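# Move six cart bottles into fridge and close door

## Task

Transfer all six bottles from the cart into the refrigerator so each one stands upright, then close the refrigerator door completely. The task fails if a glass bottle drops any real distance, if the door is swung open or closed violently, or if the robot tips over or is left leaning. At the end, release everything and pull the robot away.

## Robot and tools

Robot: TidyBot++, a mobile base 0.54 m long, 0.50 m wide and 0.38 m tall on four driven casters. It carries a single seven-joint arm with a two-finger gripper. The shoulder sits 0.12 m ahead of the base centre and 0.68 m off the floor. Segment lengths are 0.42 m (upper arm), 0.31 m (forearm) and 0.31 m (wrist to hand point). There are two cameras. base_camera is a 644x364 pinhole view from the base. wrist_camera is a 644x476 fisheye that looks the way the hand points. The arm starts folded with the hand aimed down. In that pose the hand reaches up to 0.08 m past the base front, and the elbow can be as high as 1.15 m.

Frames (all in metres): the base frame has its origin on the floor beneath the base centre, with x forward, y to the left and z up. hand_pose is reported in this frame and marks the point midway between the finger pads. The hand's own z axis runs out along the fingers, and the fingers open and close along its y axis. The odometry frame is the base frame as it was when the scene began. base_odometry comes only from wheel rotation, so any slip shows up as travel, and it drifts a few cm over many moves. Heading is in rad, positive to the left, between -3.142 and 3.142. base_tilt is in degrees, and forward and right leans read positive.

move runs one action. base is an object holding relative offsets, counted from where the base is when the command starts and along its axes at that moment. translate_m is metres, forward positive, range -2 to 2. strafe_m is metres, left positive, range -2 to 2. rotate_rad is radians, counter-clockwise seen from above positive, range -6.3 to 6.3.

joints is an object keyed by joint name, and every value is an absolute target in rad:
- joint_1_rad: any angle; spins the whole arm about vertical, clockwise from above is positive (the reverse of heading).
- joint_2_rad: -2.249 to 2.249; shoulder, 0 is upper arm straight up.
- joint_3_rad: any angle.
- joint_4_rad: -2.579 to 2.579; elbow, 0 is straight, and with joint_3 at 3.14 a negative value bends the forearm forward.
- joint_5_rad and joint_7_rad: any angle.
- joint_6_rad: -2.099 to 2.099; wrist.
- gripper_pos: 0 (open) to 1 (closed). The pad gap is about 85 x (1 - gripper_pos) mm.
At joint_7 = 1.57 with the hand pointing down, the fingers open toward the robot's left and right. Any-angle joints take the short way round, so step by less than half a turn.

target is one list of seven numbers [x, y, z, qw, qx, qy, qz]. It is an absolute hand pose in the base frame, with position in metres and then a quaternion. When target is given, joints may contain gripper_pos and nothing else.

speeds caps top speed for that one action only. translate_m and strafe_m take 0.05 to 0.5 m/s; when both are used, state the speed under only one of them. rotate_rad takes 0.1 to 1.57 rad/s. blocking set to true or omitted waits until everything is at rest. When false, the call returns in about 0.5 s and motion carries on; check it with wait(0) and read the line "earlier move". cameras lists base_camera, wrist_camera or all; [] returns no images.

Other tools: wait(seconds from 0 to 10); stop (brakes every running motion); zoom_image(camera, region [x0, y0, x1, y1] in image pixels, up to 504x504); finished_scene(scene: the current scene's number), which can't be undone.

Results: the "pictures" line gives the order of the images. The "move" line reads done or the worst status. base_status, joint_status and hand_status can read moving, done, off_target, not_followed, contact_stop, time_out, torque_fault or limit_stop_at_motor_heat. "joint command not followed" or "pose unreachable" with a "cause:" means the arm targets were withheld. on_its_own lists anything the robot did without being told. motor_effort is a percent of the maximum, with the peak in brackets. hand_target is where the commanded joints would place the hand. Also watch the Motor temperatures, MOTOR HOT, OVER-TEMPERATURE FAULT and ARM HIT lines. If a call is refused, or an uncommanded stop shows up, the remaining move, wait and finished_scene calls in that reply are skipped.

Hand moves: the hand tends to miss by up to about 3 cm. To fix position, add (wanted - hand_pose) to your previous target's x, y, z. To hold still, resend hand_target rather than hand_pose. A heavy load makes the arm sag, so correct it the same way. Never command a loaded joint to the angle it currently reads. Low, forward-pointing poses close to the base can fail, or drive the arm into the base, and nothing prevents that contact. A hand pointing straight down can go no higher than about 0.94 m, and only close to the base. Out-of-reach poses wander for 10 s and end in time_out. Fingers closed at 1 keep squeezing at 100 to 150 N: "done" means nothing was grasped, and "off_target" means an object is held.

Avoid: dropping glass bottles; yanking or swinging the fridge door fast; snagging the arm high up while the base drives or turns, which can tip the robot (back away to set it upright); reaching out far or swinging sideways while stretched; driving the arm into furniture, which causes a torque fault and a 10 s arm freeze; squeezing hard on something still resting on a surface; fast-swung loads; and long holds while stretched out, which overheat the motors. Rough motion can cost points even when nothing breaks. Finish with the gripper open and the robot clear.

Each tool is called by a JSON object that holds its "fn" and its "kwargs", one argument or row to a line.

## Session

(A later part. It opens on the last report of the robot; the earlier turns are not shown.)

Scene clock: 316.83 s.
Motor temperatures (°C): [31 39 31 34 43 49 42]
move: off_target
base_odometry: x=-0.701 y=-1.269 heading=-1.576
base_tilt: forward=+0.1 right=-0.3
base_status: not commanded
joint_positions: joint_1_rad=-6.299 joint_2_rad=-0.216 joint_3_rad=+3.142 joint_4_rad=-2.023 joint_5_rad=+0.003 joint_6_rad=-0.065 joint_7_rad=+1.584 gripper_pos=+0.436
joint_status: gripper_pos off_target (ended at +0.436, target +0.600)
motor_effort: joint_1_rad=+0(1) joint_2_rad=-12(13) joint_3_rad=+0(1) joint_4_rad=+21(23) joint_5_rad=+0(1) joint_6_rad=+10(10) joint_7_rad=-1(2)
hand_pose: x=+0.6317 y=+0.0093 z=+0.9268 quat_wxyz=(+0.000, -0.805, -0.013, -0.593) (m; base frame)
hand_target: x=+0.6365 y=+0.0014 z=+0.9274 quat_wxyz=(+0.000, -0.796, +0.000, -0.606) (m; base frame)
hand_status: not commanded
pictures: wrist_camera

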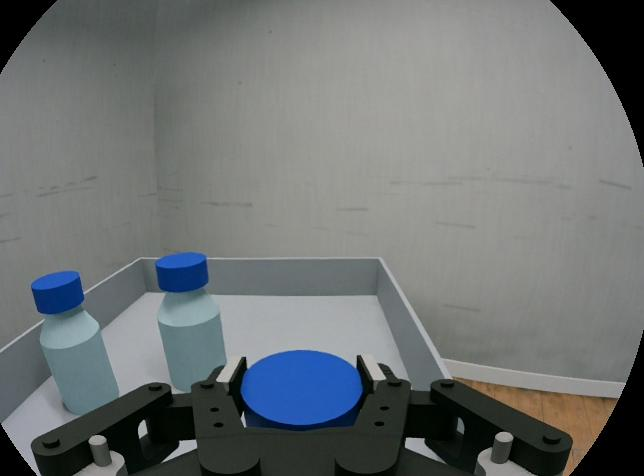

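{"fn": "move", "kwargs": {
  "joints": {"joint_2_rad": -0.25, "joint_4_rad": -1.558, "joint_6_rad": -0.52, "gripper_pos": 0.75},
  "cameras": ["wrist_camera"]
}}

{"fn": "move", "kwargs": {
  "base": {"translate_m": -0.30},
  "joints": {"joint_2_rad": -0.10, "joint_4_rad": -1.304, "joint_6_rad": -0.64},
  "cameras": []
}}

{"fn": "move", "kwargs": {
  "base": {"translate_m": 0.31, "strafe_m": 0.744, "rotate_rad": 1.09},
  "speeds": {"strafe_m": 0.35},
  "joints": {"joint_1_rad": 0.285, "joint_2_rad": 0.03, "joint_4_rad": -1.19, "joint_6_rad": -0.50}
}}

Scene clock: 319.43 s.
Motor temperatures (°C): [31 39 31 34 43 49 42]
move: off_target
base_odometry: x=-0.701 y=-1.269 heading=-1.576
base_tilt: forward=+0.1 right=-0.3
base_status: not commanded
joint_positions: joint_1_rad=-6.299 joint_2_rad=-0.221 joint_3_rad=+3.142 joint_4_rad=-1.611 joint_5_rad=+0.003 joint_6_rad=-0.474 joint_7_rad=+1.584 gripper_pos=+0.436
joint_status: joint_4_rad off_target (ended at -1.611, target -1.558); gripper_pos off_target (ended at +0.436, target +0.750); the others done
motor_effort: joint_1_rad=+0(1) joint_2_rad=-17(20) joint_3_rad=-1(1) joint_4_rad=+27(29) joint_5_rad=+1(1) joint_6_rad=+13(14) joint_7_rad=-1(2)
hand_pose: x=+0.6338 y=+0.0090 z=+1.0593 quat_wxyz=(+0.000, -0.803, -0.012, -0.596) (m; base frame)
hand_target: x=+0.6195 y=+0.0014 z=+1.0920 quat_wxyz=(+0.000, -0.792, +0.000, -0.611) (m; base frame)
hand_status: not commanded
pictures: wrist_camera

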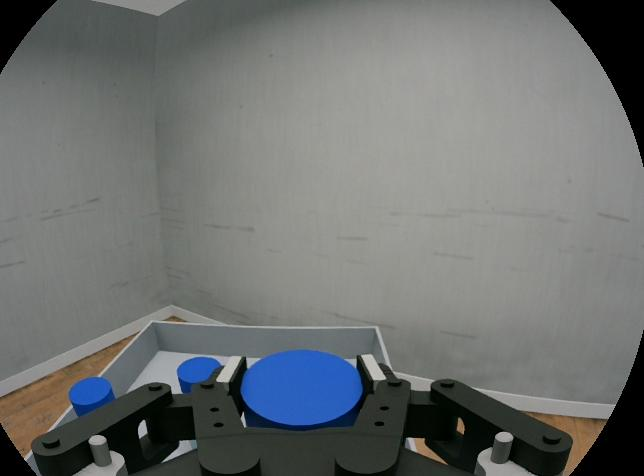

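Scene clock: 321.43 s.
Motor temperatures (°C): [31 39 31 34 43 49 42]
move: off_target
base_odometry: x=-0.700 y=-0.969 heading=-1.576
base_tilt: forward=+0.1 right=-0.3
base_status: done
joint_positions: joint_1_rad=-6.298 joint_2_rad=-0.097 joint_3_rad=+3.142 joint_4_rad=-1.357 joint_5_rad=+0.003 joint_6_rad=-0.598 joint_7_rad=+1.584 gripper_pos=+0.436
joint_status: joint_4_rad off_target (ended at -1.357, target -1.304); the others done
motor_effort: joint_1_rad=+0(2) joint_2_rad=-21(24) joint_3_rad=+0(3) joint_4_rad=+26(29) joint_5_rad=+0(1) joint_6_rad=+14(14) joint_7_rad=-1(2)
hand_pose: x=+0.6762 y=+0.0094 z=+1.1085 quat_wxyz=(-0.001, -0.801, -0.012, -0.599) (m; base frame)
hand_target: x=+0.6702 y=+0.0014 z=+1.1292 quat_wxyz=(+0.000, -0.797, +0.000, -0.604) (m; base frame)
hand_status: not commanded
pictures: none
No camera images: "cameras" was empty.

Scene clock: 324.93 s.
Motor temperatures (°C): [31 39 31 34 43 49 42]
move: off_target
base_odometry: x=+0.043 y=-1.282 heading=-0.484
base_tilt: forward=+0.1 right=-0.3
base_status: done
joint_positions: joint_1_rad=-6.012 joint_2_rad=+0.049 joint_3_rad=+3.137 joint_4_rad=-1.243 joint_5_rad=+0.003 joint_6_rad=-0.581 joint_7_rad=+1.584 gripper_pos=+0.436
joint_status: joint_4_rad off_target (ended at -1.243, target -1.190); the others done
motor_effort: joint_1_rad=+0(4) joint_2_rad=-28(32) joint_3_rad=-1(5) joint_4_rad=+26(28) joint_5_rad=+0(2) joint_6_rad=+12(14) joint_7_rad=-1(2)
hand_pose: x=+0.7173 y=-0.1622 z=+1.0963 quat_wxyz=(-0.084, -0.799, +0.101, -0.587) (m; base frame)
hand_target: x=+0.7102 y=-0.1718 z=+1.1641 quat_wxyz=(-0.093, -0.750, +0.108, -0.646) (m; base frame)
hand_status: not commanded
pictures: base_camera, wrist_camera

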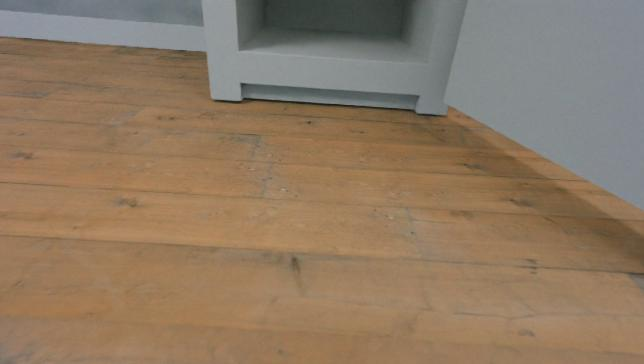

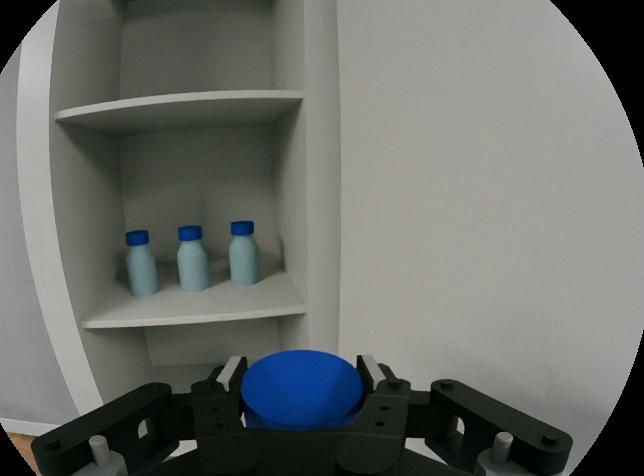

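{"fn": "move", "kwargs": {

}}

Scene clock: 326.97 s.
Motor temperatures (°C): [31 39 31 34 43 49 42]
base_odometry: x=+0.043 y=-1.282 heading=-0.484
base_tilt: forward=+0.1 right=-0.3
base_status: done
joint_positions: joint_1_rad=-6.012 joint_2_rad=+0.049 joint_3_rad=+3.137 joint_4_rad=-1.243 joint_5_rad=+0.003 joint_6_rad=-0.581 joint_7_rad=+1.584 gripper_pos=+0.436
joint_status: joint_4_rad off_target (ended at -1.243, target -1.190); the others done
motor_effort: joint_1_rad=-1(4) joint_2_rad=-27(32) joint_3_rad=-1(5) joint_4_rad=+26(28) joint_5_rad=+0(2) joint_6_rad=+12(14) joint_7_rad=-1(2)
hand_pose: x=+0.7173 y=-0.1622 z=+1.0963 quat_wxyz=(-0.084, -0.799, +0.101, -0.587) (m; base frame)
hand_target: x=+0.7102 y=-0.1718 z=+1.1641 quat_wxyz=(-0.093, -0.750, +0.108, -0.646) (m; base frame)
hand_status: not commanded
pictures: base_camera, wrist_camera

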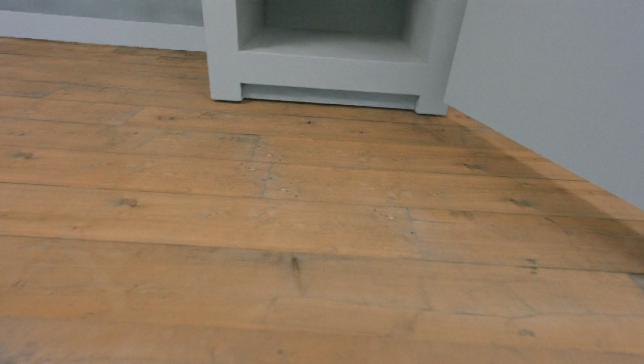

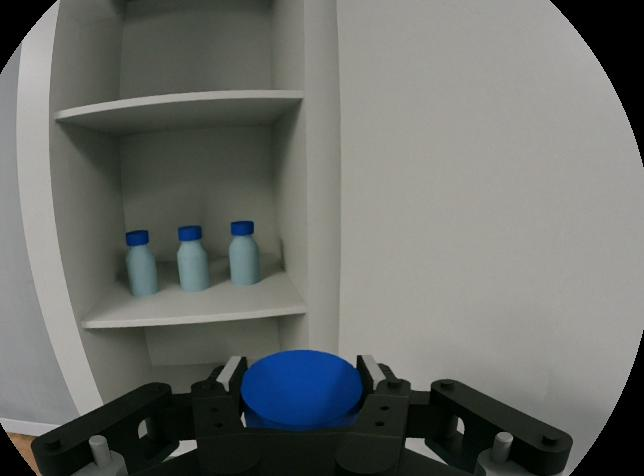

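{"fn": "move", "kwargs": {
  "base": {"translate_m":0.27},
  "speeds": {"translate_m":0.3}
}}

Scene clock: 329.20 s.
Motor temperatures (°C): [31 39 31 34 43 49 42]
move: done
base_odometry: x=+0.282 y=-1.408 heading=-0.483
base_tilt: forward=+0.1 right=-0.3
base_status: done
joint_positions: joint_1_rad=-6.012 joint_2_rad=+0.048 joint_3_rad=+3.137 joint_4_rad=-1.241 joint_5_rad=+0.003 joint_6_rad=-0.580 joint_7_rad=+1.584 gripper_pos=+0.436
joint_status: not commanded
motor_effort: joint_1_rad=-1(2) joint_2_rad=-27(31) joint_3_rad=-1(2) joint_4_rad=+26(27) joint_5_rad=+0(1) joint_6_rad=+13(14) joint_7_rad=-1(2)
hand_pose: x=+0.7170 y=-0.1623 z=+1.0977 quat_wxyz=(-0.084, -0.798, +0.101, -0.588) (m; base frame)
hand_target: x=+0.7102 y=-0.1718 z=+1.1641 quat_wxyz=(-0.093, -0.750, +0.108, -0.646) (m; base frame)
hand_status: not commanded
pictures: base_camera, wrist_camera

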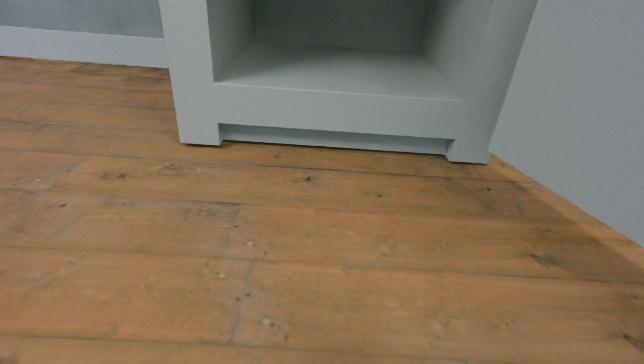

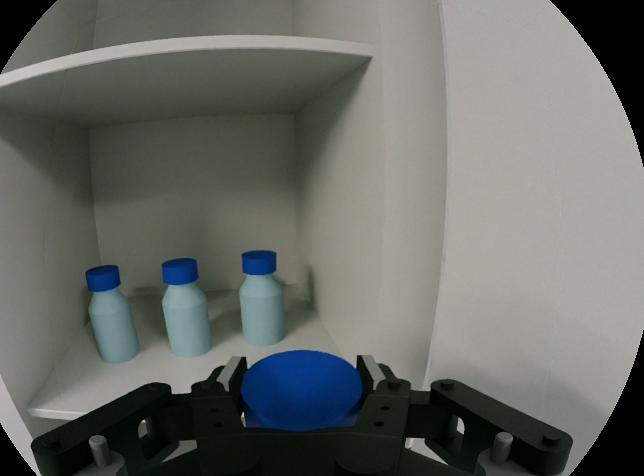

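{"fn": "move", "kwargs": {
  "base": {"translate_m":0.22, "strafe_m":-0.02},
  "speeds": {"translate_m":0.2}
}}

{"fn": "zoom_image", "kwargs": {
  "camera": "wrist_camera",
  "region": [0, 120, 500, 476]
}}

Scene clock: 331.50 s.
Motor temperatures (°C): [31 39 31 34 43 49 42]
move: done
base_odometry: x=+0.467 y=-1.527 heading=-0.483
base_tilt: forward=+0.1 right=-0.3
base_status: done
joint_positions: joint_1_rad=-6.012 joint_2_rad=+0.047 joint_3_rad=+3.137 joint_4_rad=-1.240 joint_5_rad=+0.003 joint_6_rad=-0.580 joint_7_rad=+1.584 gripper_pos=+0.436
joint_status: not commanded
motor_effort: joint_1_rad=-1(2) joint_2_rad=-27(31) joint_3_rad=-1(3) joint_4_rad=+26(27) joint_5_rad=+0(1) joint_6_rad=+13(14) joint_7_rad=-1(2)
hand_pose: x=+0.7167 y=-0.1622 z=+1.0989 quat_wxyz=(-0.084, -0.798, +0.101, -0.589) (m; base frame)
hand_target: x=+0.7102 y=-0.1718 z=+1.1641 quat_wxyz=(-0.093, -0.750, +0.108, -0.646) (m; base frame)
hand_status: not commanded
pictures: base_camera, wrist_camera

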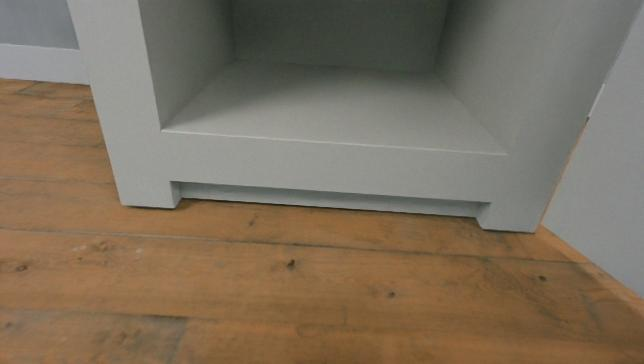

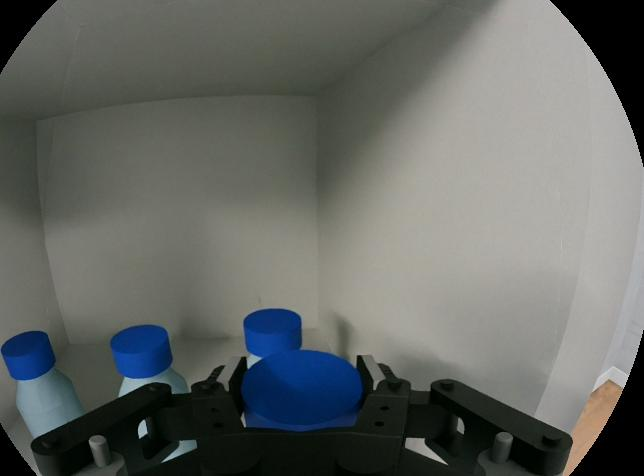

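Scaled by 1.008.

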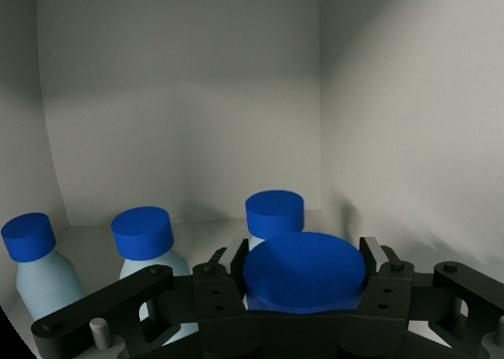

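{"fn": "move", "kwargs": {
  "base": {"translate_m":0.025},
  "speeds": {"translate_m":0.1},
  "joints": {"joint_2_rad":0.015,"joint_4_rad":-1.39,"joint_6_rad":-0.38}
}}

{"fn": "zoom_image", "kwargs": {
  "camera": "wrist_camera",
  "region": [140, 220, 460, 476]
}}

Scene clock: 334.60 s.
Motor temperatures (°C): [31 39 31 34 43 49 42]
move: done
base_odometry: x=+0.489 y=-1.539 heading=-0.483
base_tilt: forward=+0.1 right=-0.3
base_status: done
joint_positions: joint_1_rad=-6.012 joint_2_rad=+0.039 joint_3_rad=+3.137 joint_4_rad=-1.382 joint_5_rad=+0.003 joint_6_rad=-0.466 joint_7_rad=+1.584 gripper_pos=+0.436
joint_status: all done
motor_effort: joint_1_rad=+0(3) joint_2_rad=-25(30) joint_3_rad=-1(2) joint_4_rad=+25(27) joint_5_rad=+0(1) joint_6_rad=+12(14) joint_7_rad=-1(1)
hand_pose: x=+0.7201 y=-0.1634 z=+1.0522 quat_wxyz=(-0.083, -0.803, +0.102, -0.581) (m; base frame)
hand_target: x=+0.7149 y=-0.1732 z=+1.0882 quat_wxyz=(-0.089, -0.771, +0.110, -0.621) (m; base frame)
hand_status: not commanded
pictures: base_camera, wrist_camera

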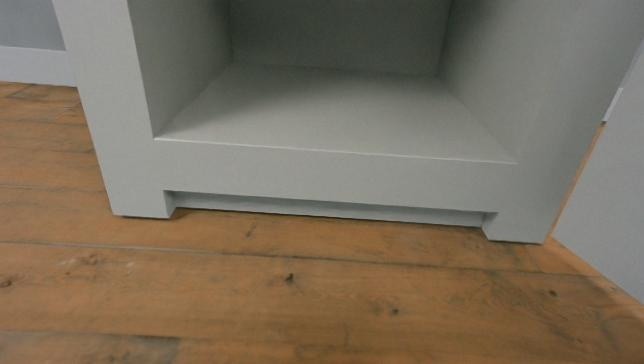

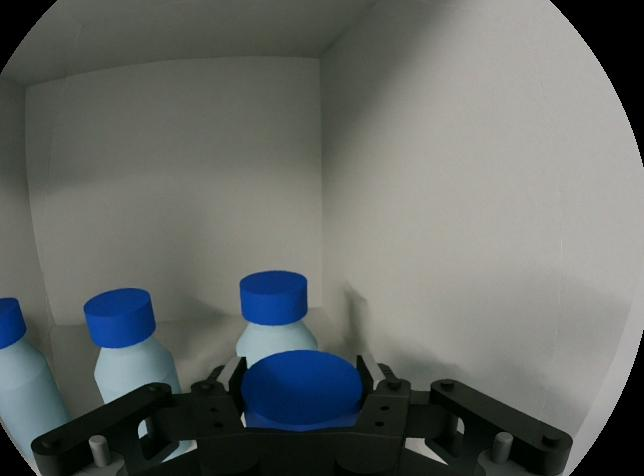

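Scaled by 1.575.

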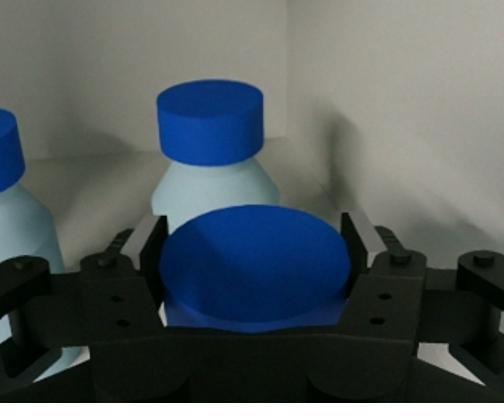

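{"fn": "move", "kwargs": {
  "joints": {"joint_2_rad":0.01,"joint_4_rad":-1.43,"joint_6_rad":-0.355},
  "cameras": []
}}

{"fn": "move", "kwargs": {
  "joints": {"joint_2_rad":0.01,"joint_4_rad":-1.45,"joint_6_rad":-0.345}
}}

Scene clock: 335.57 s.
Motor temperatures (°C): [31 39 31 34 43 49 42]
move: done
base_odometry: x=+0.489 y=-1.539 heading=-0.483
base_tilt: forward=+0.1 right=-0.3
base_status: not commanded
joint_positions: joint_1_rad=-6.012 joint_2_rad=+0.027 joint_3_rad=+3.137 joint_4_rad=-1.413 joint_5_rad=+0.003 joint_6_rad=-0.427 joint_7_rad=+1.584 gripper_pos=+0.436
joint_status: all done
motor_effort: joint_1_rad=+0(1) joint_2_rad=-24(26) joint_3_rad=+0(1) joint_4_rad=+24(26) joint_5_rad=+0(1) joint_6_rad=+11(12) joint_7_rad=-1(1)
hand_pose: x=+0.7181 y=-0.1628 z=+1.0522 quat_wxyz=(-0.084, -0.797, +0.101, -0.589) (m; base frame)
hand_target: x=+0.7138 y=-0.1728 z=+1.0743 quat_wxyz=(-0.089, -0.774, +0.111, -0.617) (m; base frame)
hand_status: not commanded
pictures: none
No camera images: "cameras" was empty.

Scene clock: 336.13 s.
Motor temperatures (°C): [31 39 31 34 43 49 42]
move: done
base_odometry: x=+0.489 y=-1.539 heading=-0.483
base_tilt: forward=+0.1 right=-0.3
base_status: not commanded
joint_positions: joint_1_rad=-6.012 joint_2_rad=+0.023 joint_3_rad=+3.137 joint_4_rad=-1.426 joint_5_rad=+0.003 joint_6_rad=-0.410 joint_7_rad=+1.584 gripper_pos=+0.436
joint_status: all done
motor_effort: joint_1_rad=+0(0) joint_2_rad=-23(24) joint_3_rad=+0(1) joint_4_rad=+22(24) joint_5_rad=+1(1) joint_6_rad=+10(11) joint_7_rad=-1(1)
hand_pose: x=+0.7174 y=-0.1626 z=+1.0522 quat_wxyz=(-0.085, -0.795, +0.101, -0.592) (m; base frame)
hand_target: x=+0.7138 y=-0.1729 z=+1.0651 quat_wxyz=(-0.088, -0.777, +0.111, -0.613) (m; base frame)
hand_status: not commanded
pictures: base_camera, wrist_camera

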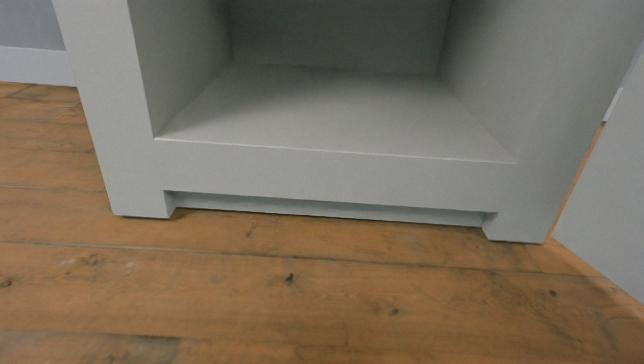

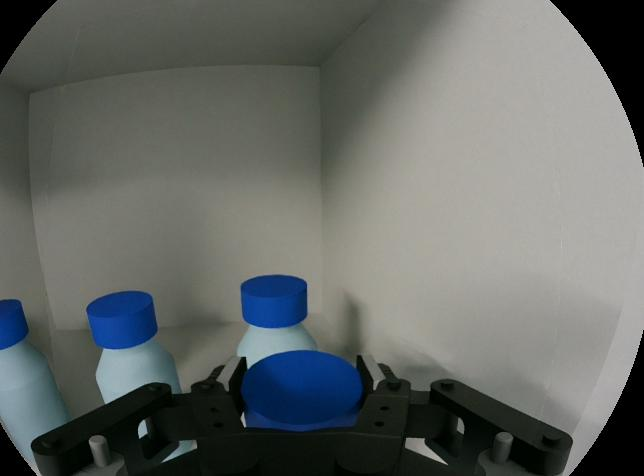

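{"fn": "move", "kwargs": {
  "joints": {"gripper_pos":0.30}
}}

{"fn": "zoom_image", "kwargs": {
  "camera": "wrist_camera",
  "region": [140, 220, 460, 476]
}}

Scene clock: 337.23 s.
Motor temperatures (°C): [31 39 31 34 43 49 42]
move: done
base_odometry: x=+0.489 y=-1.539 heading=-0.483
base_tilt: forward=+0.1 right=-0.3
base_status: not commanded
joint_positions: joint_1_rad=-6.012 joint_2_rad=+0.022 joint_3_rad=+3.137 joint_4_rad=-1.426 joint_5_rad=+0.003 joint_6_rad=-0.410 joint_7_rad=+1.584 gripper_pos=+0.300
joint_status: all done
motor_effort: joint_1_rad=-1(1) joint_2_rad=-22(24) joint_3_rad=-1(1) joint_4_rad=+22(23) joint_5_rad=+1(1) joint_6_rad=+10(10) joint_7_rad=-1(1)
hand_pose: x=+0.7172 y=-0.1626 z=+1.0525 quat_wxyz=(-0.085, -0.795, +0.101, -0.592) (m; base frame)
hand_target: x=+0.7138 y=-0.1729 z=+1.0651 quat_wxyz=(-0.088, -0.777, +0.111, -0.613) (m; base frame)
hand_status: not commanded
pictures: base_camera, wrist_camera

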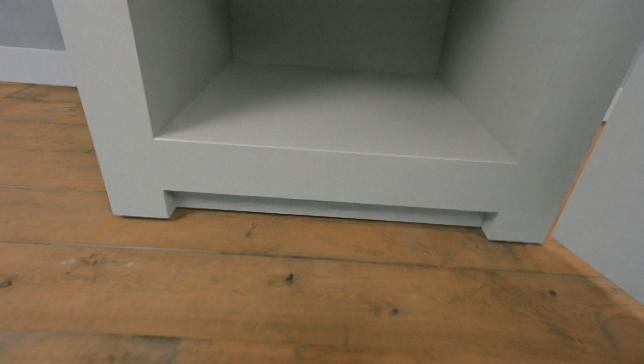

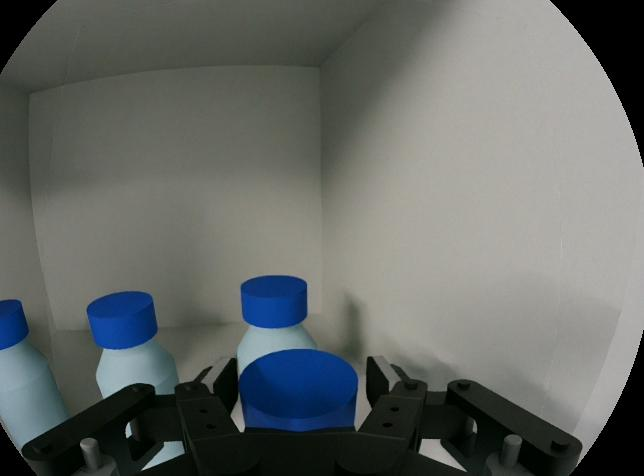

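Scaled by 1.575.

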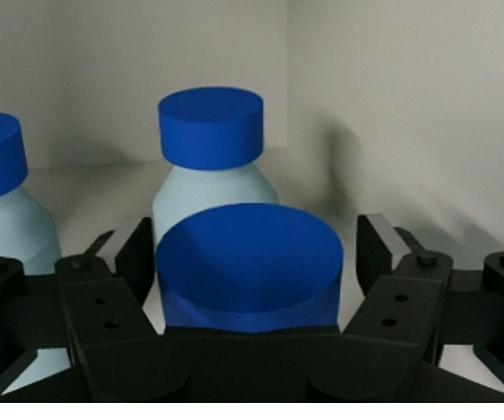

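{"fn": "move", "kwargs": {
  "base": {"translate_m":-0.145,"strafe_m":0.04},
  "speeds": {"translate_m":0.12}
}}

{"fn": "move", "kwargs": {
  "base": {"translate_m":-0.4},
  "speeds": {"translate_m":0.4},
  "joints": {"joint_1_rad":0.0,"joint_2_rad":-0.25,"joint_4_rad":-1.558,"joint_6_rad":-0.52}
}}

Scene clock: 339.33 s.
Motor temperatures (°C): [31 39 31 34 43 49 42]
move: done
base_odometry: x=+0.380 y=-1.436 heading=-0.483
base_tilt: forward=+0.1 right=-0.3
base_status: done
joint_positions: joint_1_rad=-6.012 joint_2_rad=+0.007 joint_3_rad=+3.137 joint_4_rad=-1.428 joint_5_rad=+0.003 joint_6_rad=-0.409 joint_7_rad=+1.584 gripper_pos=+0.300
joint_status: not commanded
motor_effort: joint_1_rad=+0(1) joint_2_rad=-22(28) joint_3_rad=-1(2) joint_4_rad=+22(23) joint_5_rad=+0(1) joint_6_rad=+10(10) joint_7_rad=-1(2)
hand_pose: x=+0.7115 y=-0.1610 z=+1.0613 quat_wxyz=(-0.085, -0.790, +0.100, -0.598) (m; base frame)
hand_target: x=+0.7138 y=-0.1729 z=+1.0651 quat_wxyz=(-0.088, -0.777, +0.111, -0.613) (m; base frame)
hand_status: not commanded
pictures: base_camera, wrist_camera

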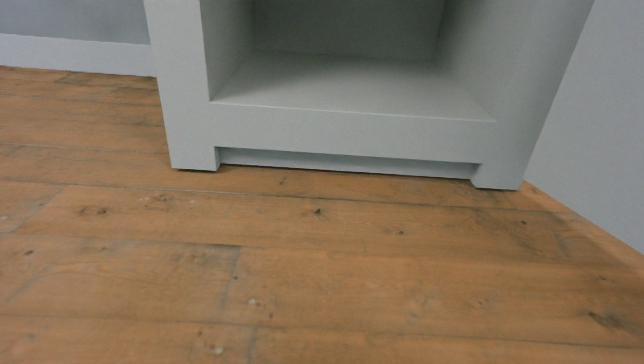

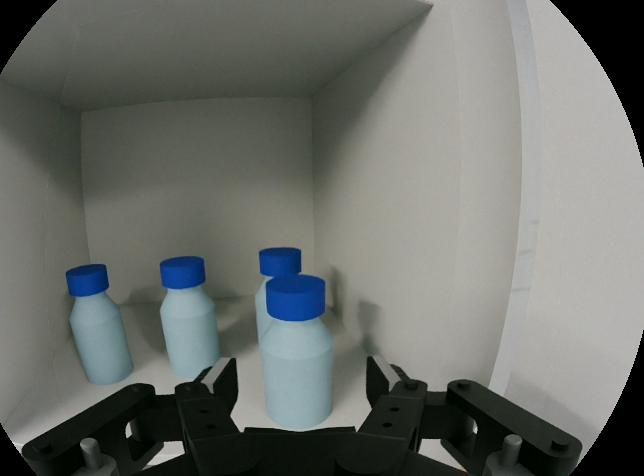

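Scene clock: 341.40 s.
Motor temperatures (°C): [31 39 31 34 43 49 42]
move: done
base_odometry: x=+0.025 y=-1.250 heading=-0.484
base_tilt: forward=+0.0 right=-0.3
base_status: done
joint_positions: joint_1_rad=-6.261 joint_2_rad=-0.258 joint_3_rad=+3.136 joint_4_rad=-1.533 joint_5_rad=+0.003 joint_6_rad=-0.455 joint_7_rad=+1.584 gripper_pos=+0.300
joint_status: all done
motor_effort: joint_1_rad=-1(2) joint_2_rad=-12(27) joint_3_rad=+0(2) joint_4_rad=+22(24) joint_5_rad=+0(1) joint_6_rad=+10(11) joint_7_rad=-1(2)
hand_pose: x=+0.6194 y=-0.0071 z=+1.1310 quat_wxyz=(-0.012, -0.761, +0.001, -0.649) (m; base frame)
hand_target: x=+0.6195 y=+0.0014 z=+1.0920 quat_wxyz=(+0.000, -0.792, +0.000, -0.611) (m; base frame)
hand_status: not commanded
pictures: base_camera, wrist_camera

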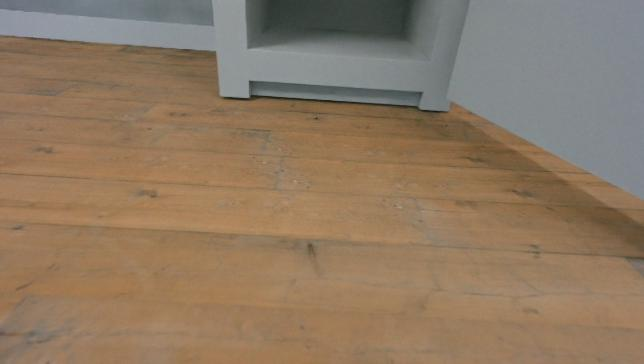

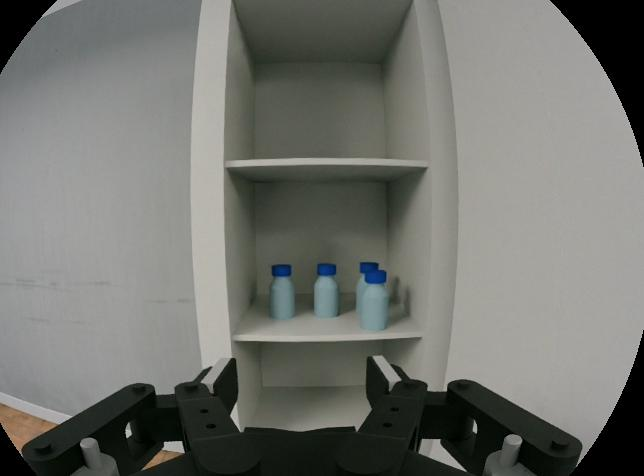

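{"fn": "move", "kwargs": {
  "base": {"translate_m":-0.467,"strafe_m":-0.11,"rotate_rad":-1.091},
  "speeds": {"rotate_rad":0.5,"translate_m":0.3}
}}

{"fn": "move", "kwargs": {
  "joints": {"joint_1_rad":0.0,"joint_2_rad":-0.205,"joint_4_rad":-2.045,"joint_6_rad":0.0}
}}

Scene clock: 344.70 s.
Motor temperatures (°C): [31 39 31 34 43 49 42]
move: done
base_odometry: x=-0.440 y=-1.130 heading=-1.575
base_tilt: forward=+0.0 right=-0.3
base_status: done
joint_positions: joint_1_rad=-6.267 joint_2_rad=-0.255 joint_3_rad=+3.139 joint_4_rad=-1.535 joint_5_rad=+0.003 joint_6_rad=-0.455 joint_7_rad=+1.584 gripper_pos=+0.300
joint_status: not commanded
motor_effort: joint_1_rad=-1(2) joint_2_rad=-12(15) joint_3_rad=+0(3) joint_4_rad=+22(23) joint_5_rad=+0(1) joint_6_rad=+10(10) joint_7_rad=-1(2)
hand_pose: x=+0.6210 y=-0.0052 z=+1.1282 quat_wxyz=(-0.010, -0.763, -0.001, -0.647) (m; base frame)
hand_target: x=+0.6195 y=+0.0014 z=+1.0920 quat_wxyz=(+0.000, -0.792, +0.000, -0.611) (m; base frame)
hand_status: not commanded
pictures: base_camera, wrist_camera

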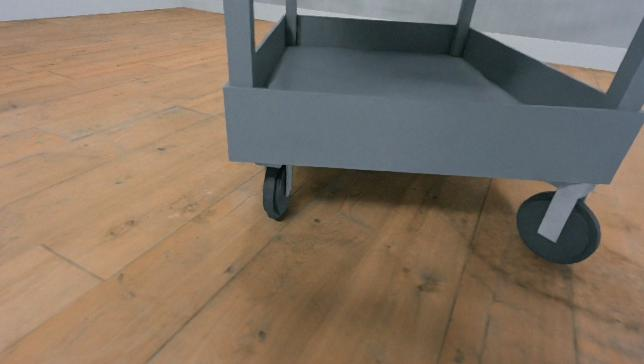

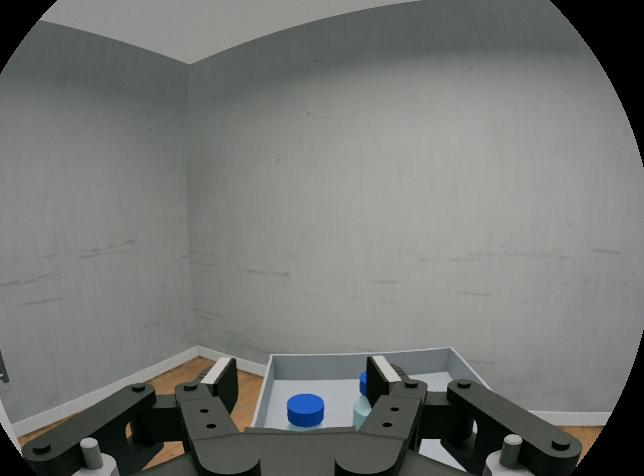

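Scene clock: 346.70 s.
Motor temperatures (°C): [31 39 31 34 43 49 42]
move: done
base_odometry: x=-0.440 y=-1.130 heading=-1.575
base_tilt: forward=+0.0 right=-0.3
base_status: not commanded
joint_positions: joint_1_rad=-6.267 joint_2_rad=-0.226 joint_3_rad=+3.139 joint_4_rad=-2.022 joint_5_rad=+0.003 joint_6_rad=-0.070 joint_7_rad=+1.584 gripper_pos=+0.300
joint_status: all done
motor_effort: joint_1_rad=+0(1) joint_2_rad=-13(15) joint_3_rad=-1(1) joint_4_rad=+22(24) joint_5_rad=+0(1) joint_6_rad=+9(11) joint_7_rad=-1(1)
hand_pose: x=+0.6288 y=-0.0052 z=+0.9314 quat_wxyz=(-0.009, -0.803, -0.001, -0.596) (m; base frame)
hand_target: x=+0.6365 y=+0.0014 z=+0.9274 quat_wxyz=(+0.000, -0.796, +0.000, -0.606) (m; base frame)
hand_status: not commanded
pictures: base_camera, wrist_camera

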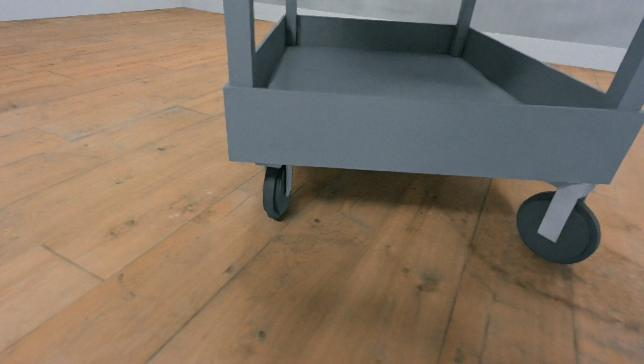

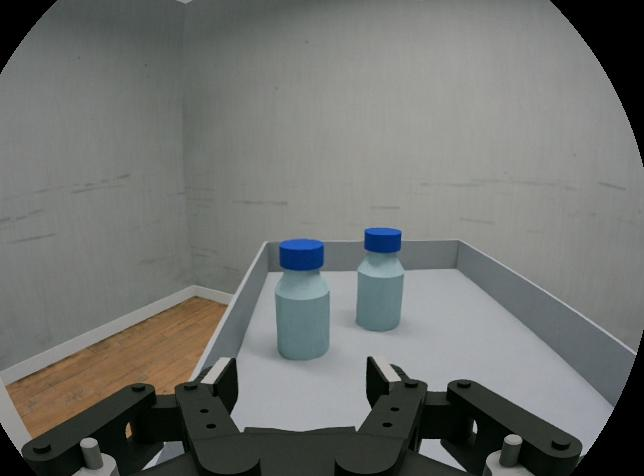

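{"fn": "move", "kwargs": {
  "joints": {"joint_2_rad":-0.092,"joint_4_rad":-1.954,"joint_6_rad":0.02},
  "base": {"translate_m":0.09},
  "speeds": {"translate_m":0.2}
}}

Scene clock: 348.43 s.
Motor temperatures (°C): [31 39 31 34 43 49 42]
move: done
base_odometry: x=-0.440 y=-1.220 heading=-1.577
base_tilt: forward=+0.1 right=-0.3
base_status: done
joint_positions: joint_1_rad=-6.267 joint_2_rad=-0.095 joint_3_rad=+3.139 joint_4_rad=-1.976 joint_5_rad=+0.003 joint_6_rad=-0.046 joint_7_rad=+1.584 gripper_pos=+0.300
joint_status: all done
motor_effort: joint_1_rad=+0(2) joint_2_rad=-18(22) joint_3_rad=+0(3) joint_4_rad=+22(23) joint_5_rad=+0(1) joint_6_rad=+9(10) joint_7_rad=-1(1)
hand_pose: x=+0.6701 y=-0.0058 z=+0.8958 quat_wxyz=(-0.008, -0.821, -0.001, -0.570) (m; base frame)
hand_target: x=+0.6814 y=+0.0014 z=+0.9271 quat_wxyz=(+0.000, -0.796, +0.000, -0.605) (m; base frame)
hand_status: not commanded
pictures: base_camera, wrist_camera

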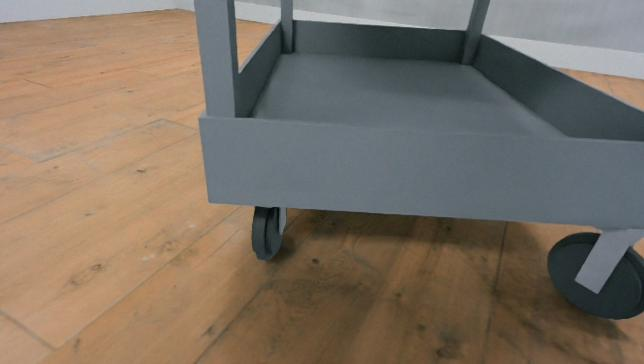

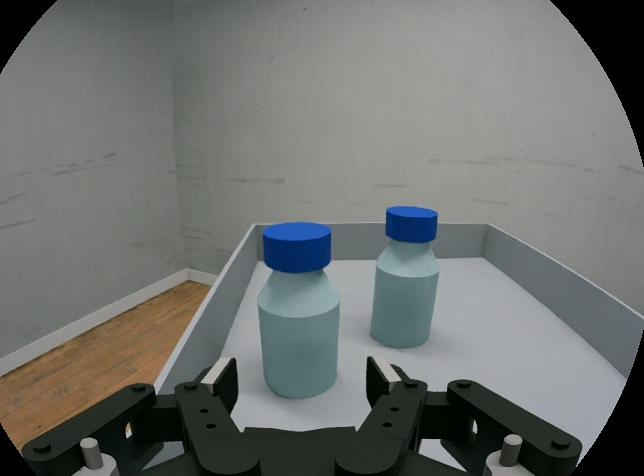

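{"fn": "move", "kwargs": {
  "joints": {"joint_2_rad":-0.092,"joint_4_rad":-1.922,"joint_6_rad":0.06},
  "base": {"translate_m":0.07,"strafe_m":0.004},
  "speeds": {"translate_m":0.2}
}}

Scene clock: 349.93 s.
Motor temperatures (°C): [31 39 31 34 43 49 42]
move: done
base_odometry: x=-0.437 y=-1.291 heading=-1.577
base_tilt: forward=+0.1 right=-0.3
base_status: done
joint_positions: joint_1_rad=-6.267 joint_2_rad=-0.092 joint_3_rad=+3.139 joint_4_rad=-1.947 joint_5_rad=+0.003 joint_6_rad=-0.005 joint_7_rad=+1.584 gripper_pos=+0.300
joint_status: all done
motor_effort: joint_1_rad=+0(1) joint_2_rad=-18(21) joint_3_rad=+0(1) joint_4_rad=+21(24) joint_5_rad=+1(1) joint_6_rad=+9(11) joint_7_rad=-1(1)
hand_pose: x=+0.6803 y=-0.0059 z=+0.9241 quat_wxyz=(-0.009, -0.802, -0.001, -0.598) (m; base frame)
hand_target: x=+0.6894 y=+0.0014 z=+0.9586 quat_wxyz=(+0.000, -0.774, +0.000, -0.633) (m; base frame)
hand_status: not commanded
pictures: base_camera, wrist_camera

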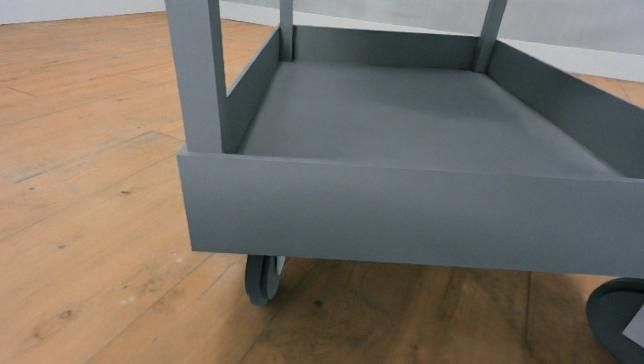

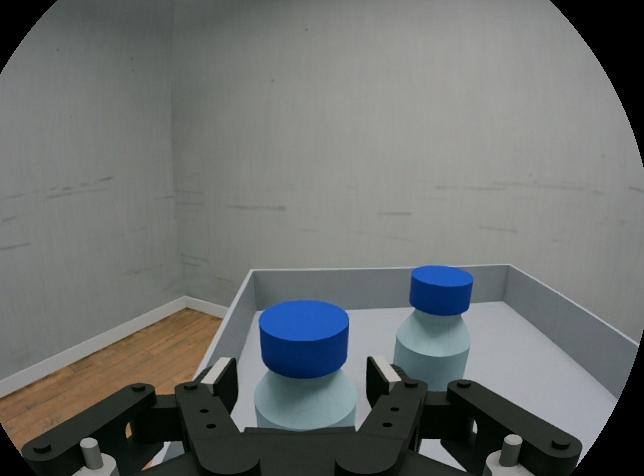

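{"fn": "move", "kwargs": {
  "joints": {"joint_2_rad":-0.024,"joint_4_rad":-1.859,"joint_6_rad":0.065},
  "base": {"translate_m":0.012},
  "speeds": {"translate_m":0.1}
}}

Scene clock: 353.00 s.
Motor temperatures (°C): [31 39 31 34 43 49 42]
move: done
base_odometry: x=-0.437 y=-1.303 heading=-1.577
base_tilt: forward=+0.1 right=-0.3
base_status: done
joint_positions: joint_1_rad=-6.267 joint_2_rad=-0.039 joint_3_rad=+3.139 joint_4_rad=-1.884 joint_5_rad=+0.003 joint_6_rad=+0.001 joint_7_rad=+1.584 gripper_pos=+0.300
joint_status: all done
motor_effort: joint_1_rad=+0(2) joint_2_rad=-20(22) joint_3_rad=+0(2) joint_4_rad=+22(23) joint_5_rad=+0(1) joint_6_rad=+10(11) joint_7_rad=-1(2)
hand_pose: x=+0.7049 y=-0.0062 z=+0.9332 quat_wxyz=(-0.009, -0.797, -0.001, -0.604) (m; base frame)
hand_target: x=+0.7175 y=+0.0014 z=+0.9588 quat_wxyz=(+0.000, -0.774, +0.000, -0.633) (m; base frame)
hand_status: not commanded
pictures: base_camera, wrist_camera

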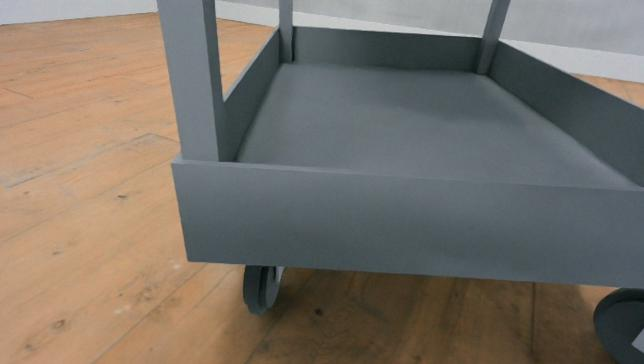

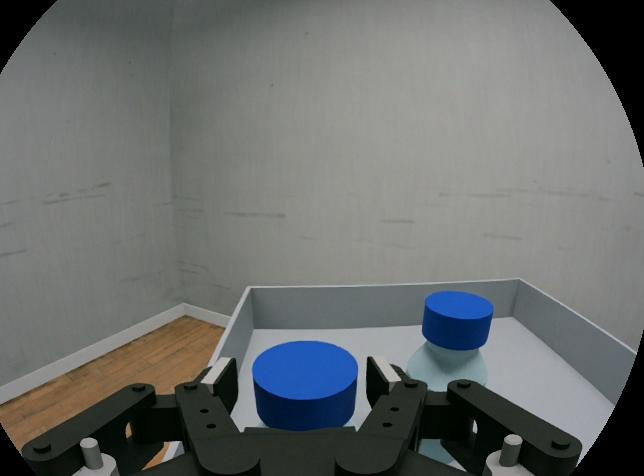

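{"fn": "move", "kwargs": {
  "base": {"translate_m":0.016},
  "speeds": {"translate_m":0.1}
}}

Scene clock: 353.97 s.
Motor temperatures (°C): [31 39 31 34 43 49 42]
move: done
base_odometry: x=-0.437 y=-1.319 heading=-1.577
base_tilt: forward=+0.1 right=-0.3
base_status: done
joint_positions: joint_1_rad=-6.267 joint_2_rad=-0.031 joint_3_rad=+3.139 joint_4_rad=-1.883 joint_5_rad=+0.003 joint_6_rad=+0.001 joint_7_rad=+1.584 gripper_pos=+0.300
joint_status: not commanded
motor_effort: joint_1_rad=-1(1) joint_2_rad=-20(22) joint_3_rad=+0(1) joint_4_rad=+22(23) joint_5_rad=+0(1) joint_6_rad=+9(10) joint_7_rad=-1(2)
hand_pose: x=+0.7069 y=-0.0062 z=+0.9293 quat_wxyz=(-0.009, -0.799, -0.001, -0.602) (m; base frame)
hand_target: x=+0.7175 y=+0.0014 z=+0.9588 quat_wxyz=(+0.000, -0.774, +0.000, -0.633) (m; base frame)
hand_status: not commanded
pictures: base_camera, wrist_camera

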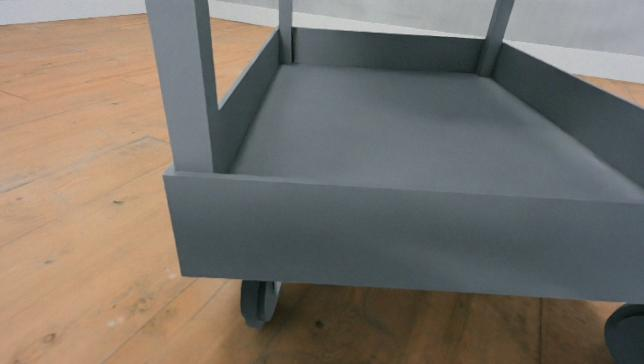

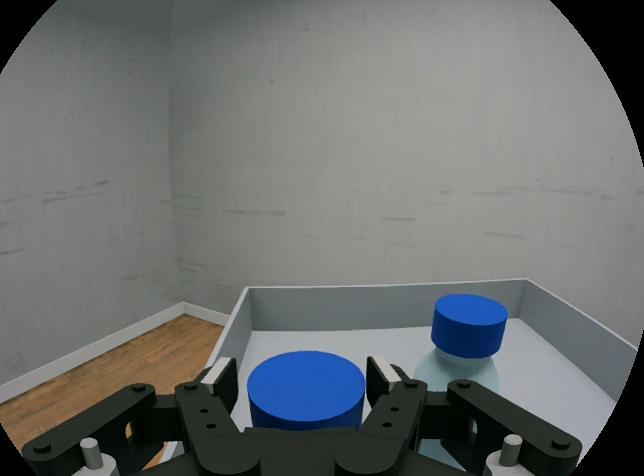

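{"fn": "move", "kwargs": {
  "joints": {"gripper_pos":0.42},
  "cameras": []
}}

{"fn": "move", "kwargs": {
  "joints": {"gripper_pos":0.6}
}}

Scene clock: 354.73 s.
Motor temperatures (°C): [31 39 31 34 43 49 42]
move: done
base_odometry: x=-0.437 y=-1.319 heading=-1.577
base_tilt: forward=+0.1 right=-0.3
base_status: not commanded
joint_positions: joint_1_rad=-6.267 joint_2_rad=-0.031 joint_3_rad=+3.139 joint_4_rad=-1.883 joint_5_rad=+0.003 joint_6_rad=+0.002 joint_7_rad=+1.584 gripper_pos=+0.414
joint_status: all done
motor_effort: joint_1_rad=-1(2) joint_2_rad=-20(20) joint_3_rad=-1(2) joint_4_rad=+22(22) joint_5_rad=+0(1) joint_6_rad=+9(10) joint_7_rad=-1(1)
hand_pose: x=+0.7070 y=-0.0064 z=+0.9294 quat_wxyz=(-0.009, -0.799, -0.001, -0.602) (m; base frame)
hand_target: x=+0.7175 y=+0.0014 z=+0.9588 quat_wxyz=(+0.000, -0.774, +0.000, -0.633) (m; base frame)
hand_status: not commanded
pictures: none
No camera images: "cameras" was empty.

Scene clock: 355.33 s.
Motor temperatures (°C): [31 39 31 34 43 49 42]
move: off_target
base_odometry: x=-0.437 y=-1.319 heading=-1.577
base_tilt: forward=+0.1 right=-0.3
base_status: not commanded
joint_positions: joint_1_rad=-6.267 joint_2_rad=-0.031 joint_3_rad=+3.139 joint_4_rad=-1.883 joint_5_rad=+0.003 joint_6_rad=+0.002 joint_7_rad=+1.584 gripper_pos=+0.443
joint_status: gripper_pos off_target (ended at +0.443, target +0.600)
motor_effort: joint_1_rad=-1(1) joint_2_rad=-19(19) joint_3_rad=-1(2) joint_4_rad=+21(23) joint_5_rad=+0(1) joint_6_rad=+11(11) joint_7_rad=-2(2)
hand_pose: x=+0.7070 y=-0.0064 z=+0.9296 quat_wxyz=(-0.009, -0.798, -0.001, -0.602) (m; base frame)
hand_target: x=+0.7175 y=+0.0014 z=+0.9588 quat_wxyz=(+0.000, -0.774, +0.000, -0.633) (m; base frame)
hand_status: not commanded
pictures: base_camera, wrist_camera

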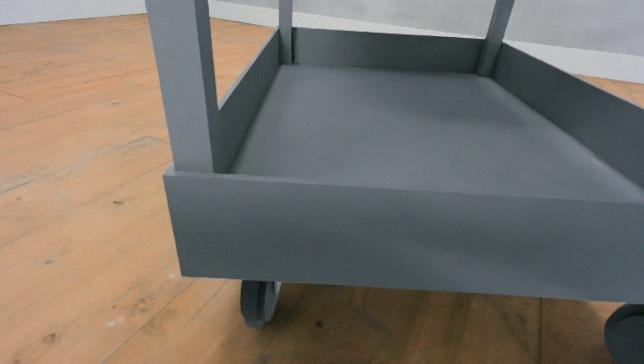

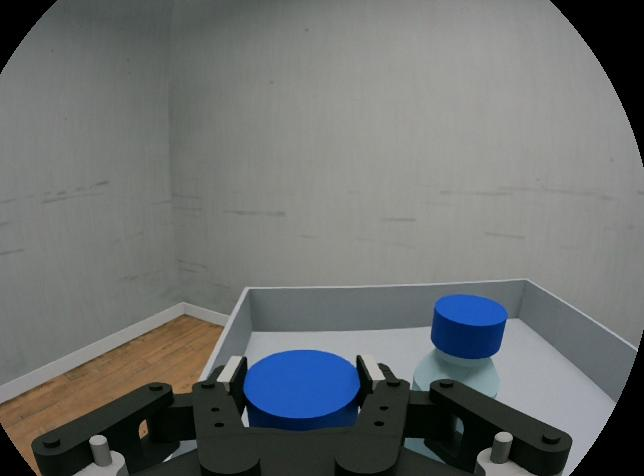

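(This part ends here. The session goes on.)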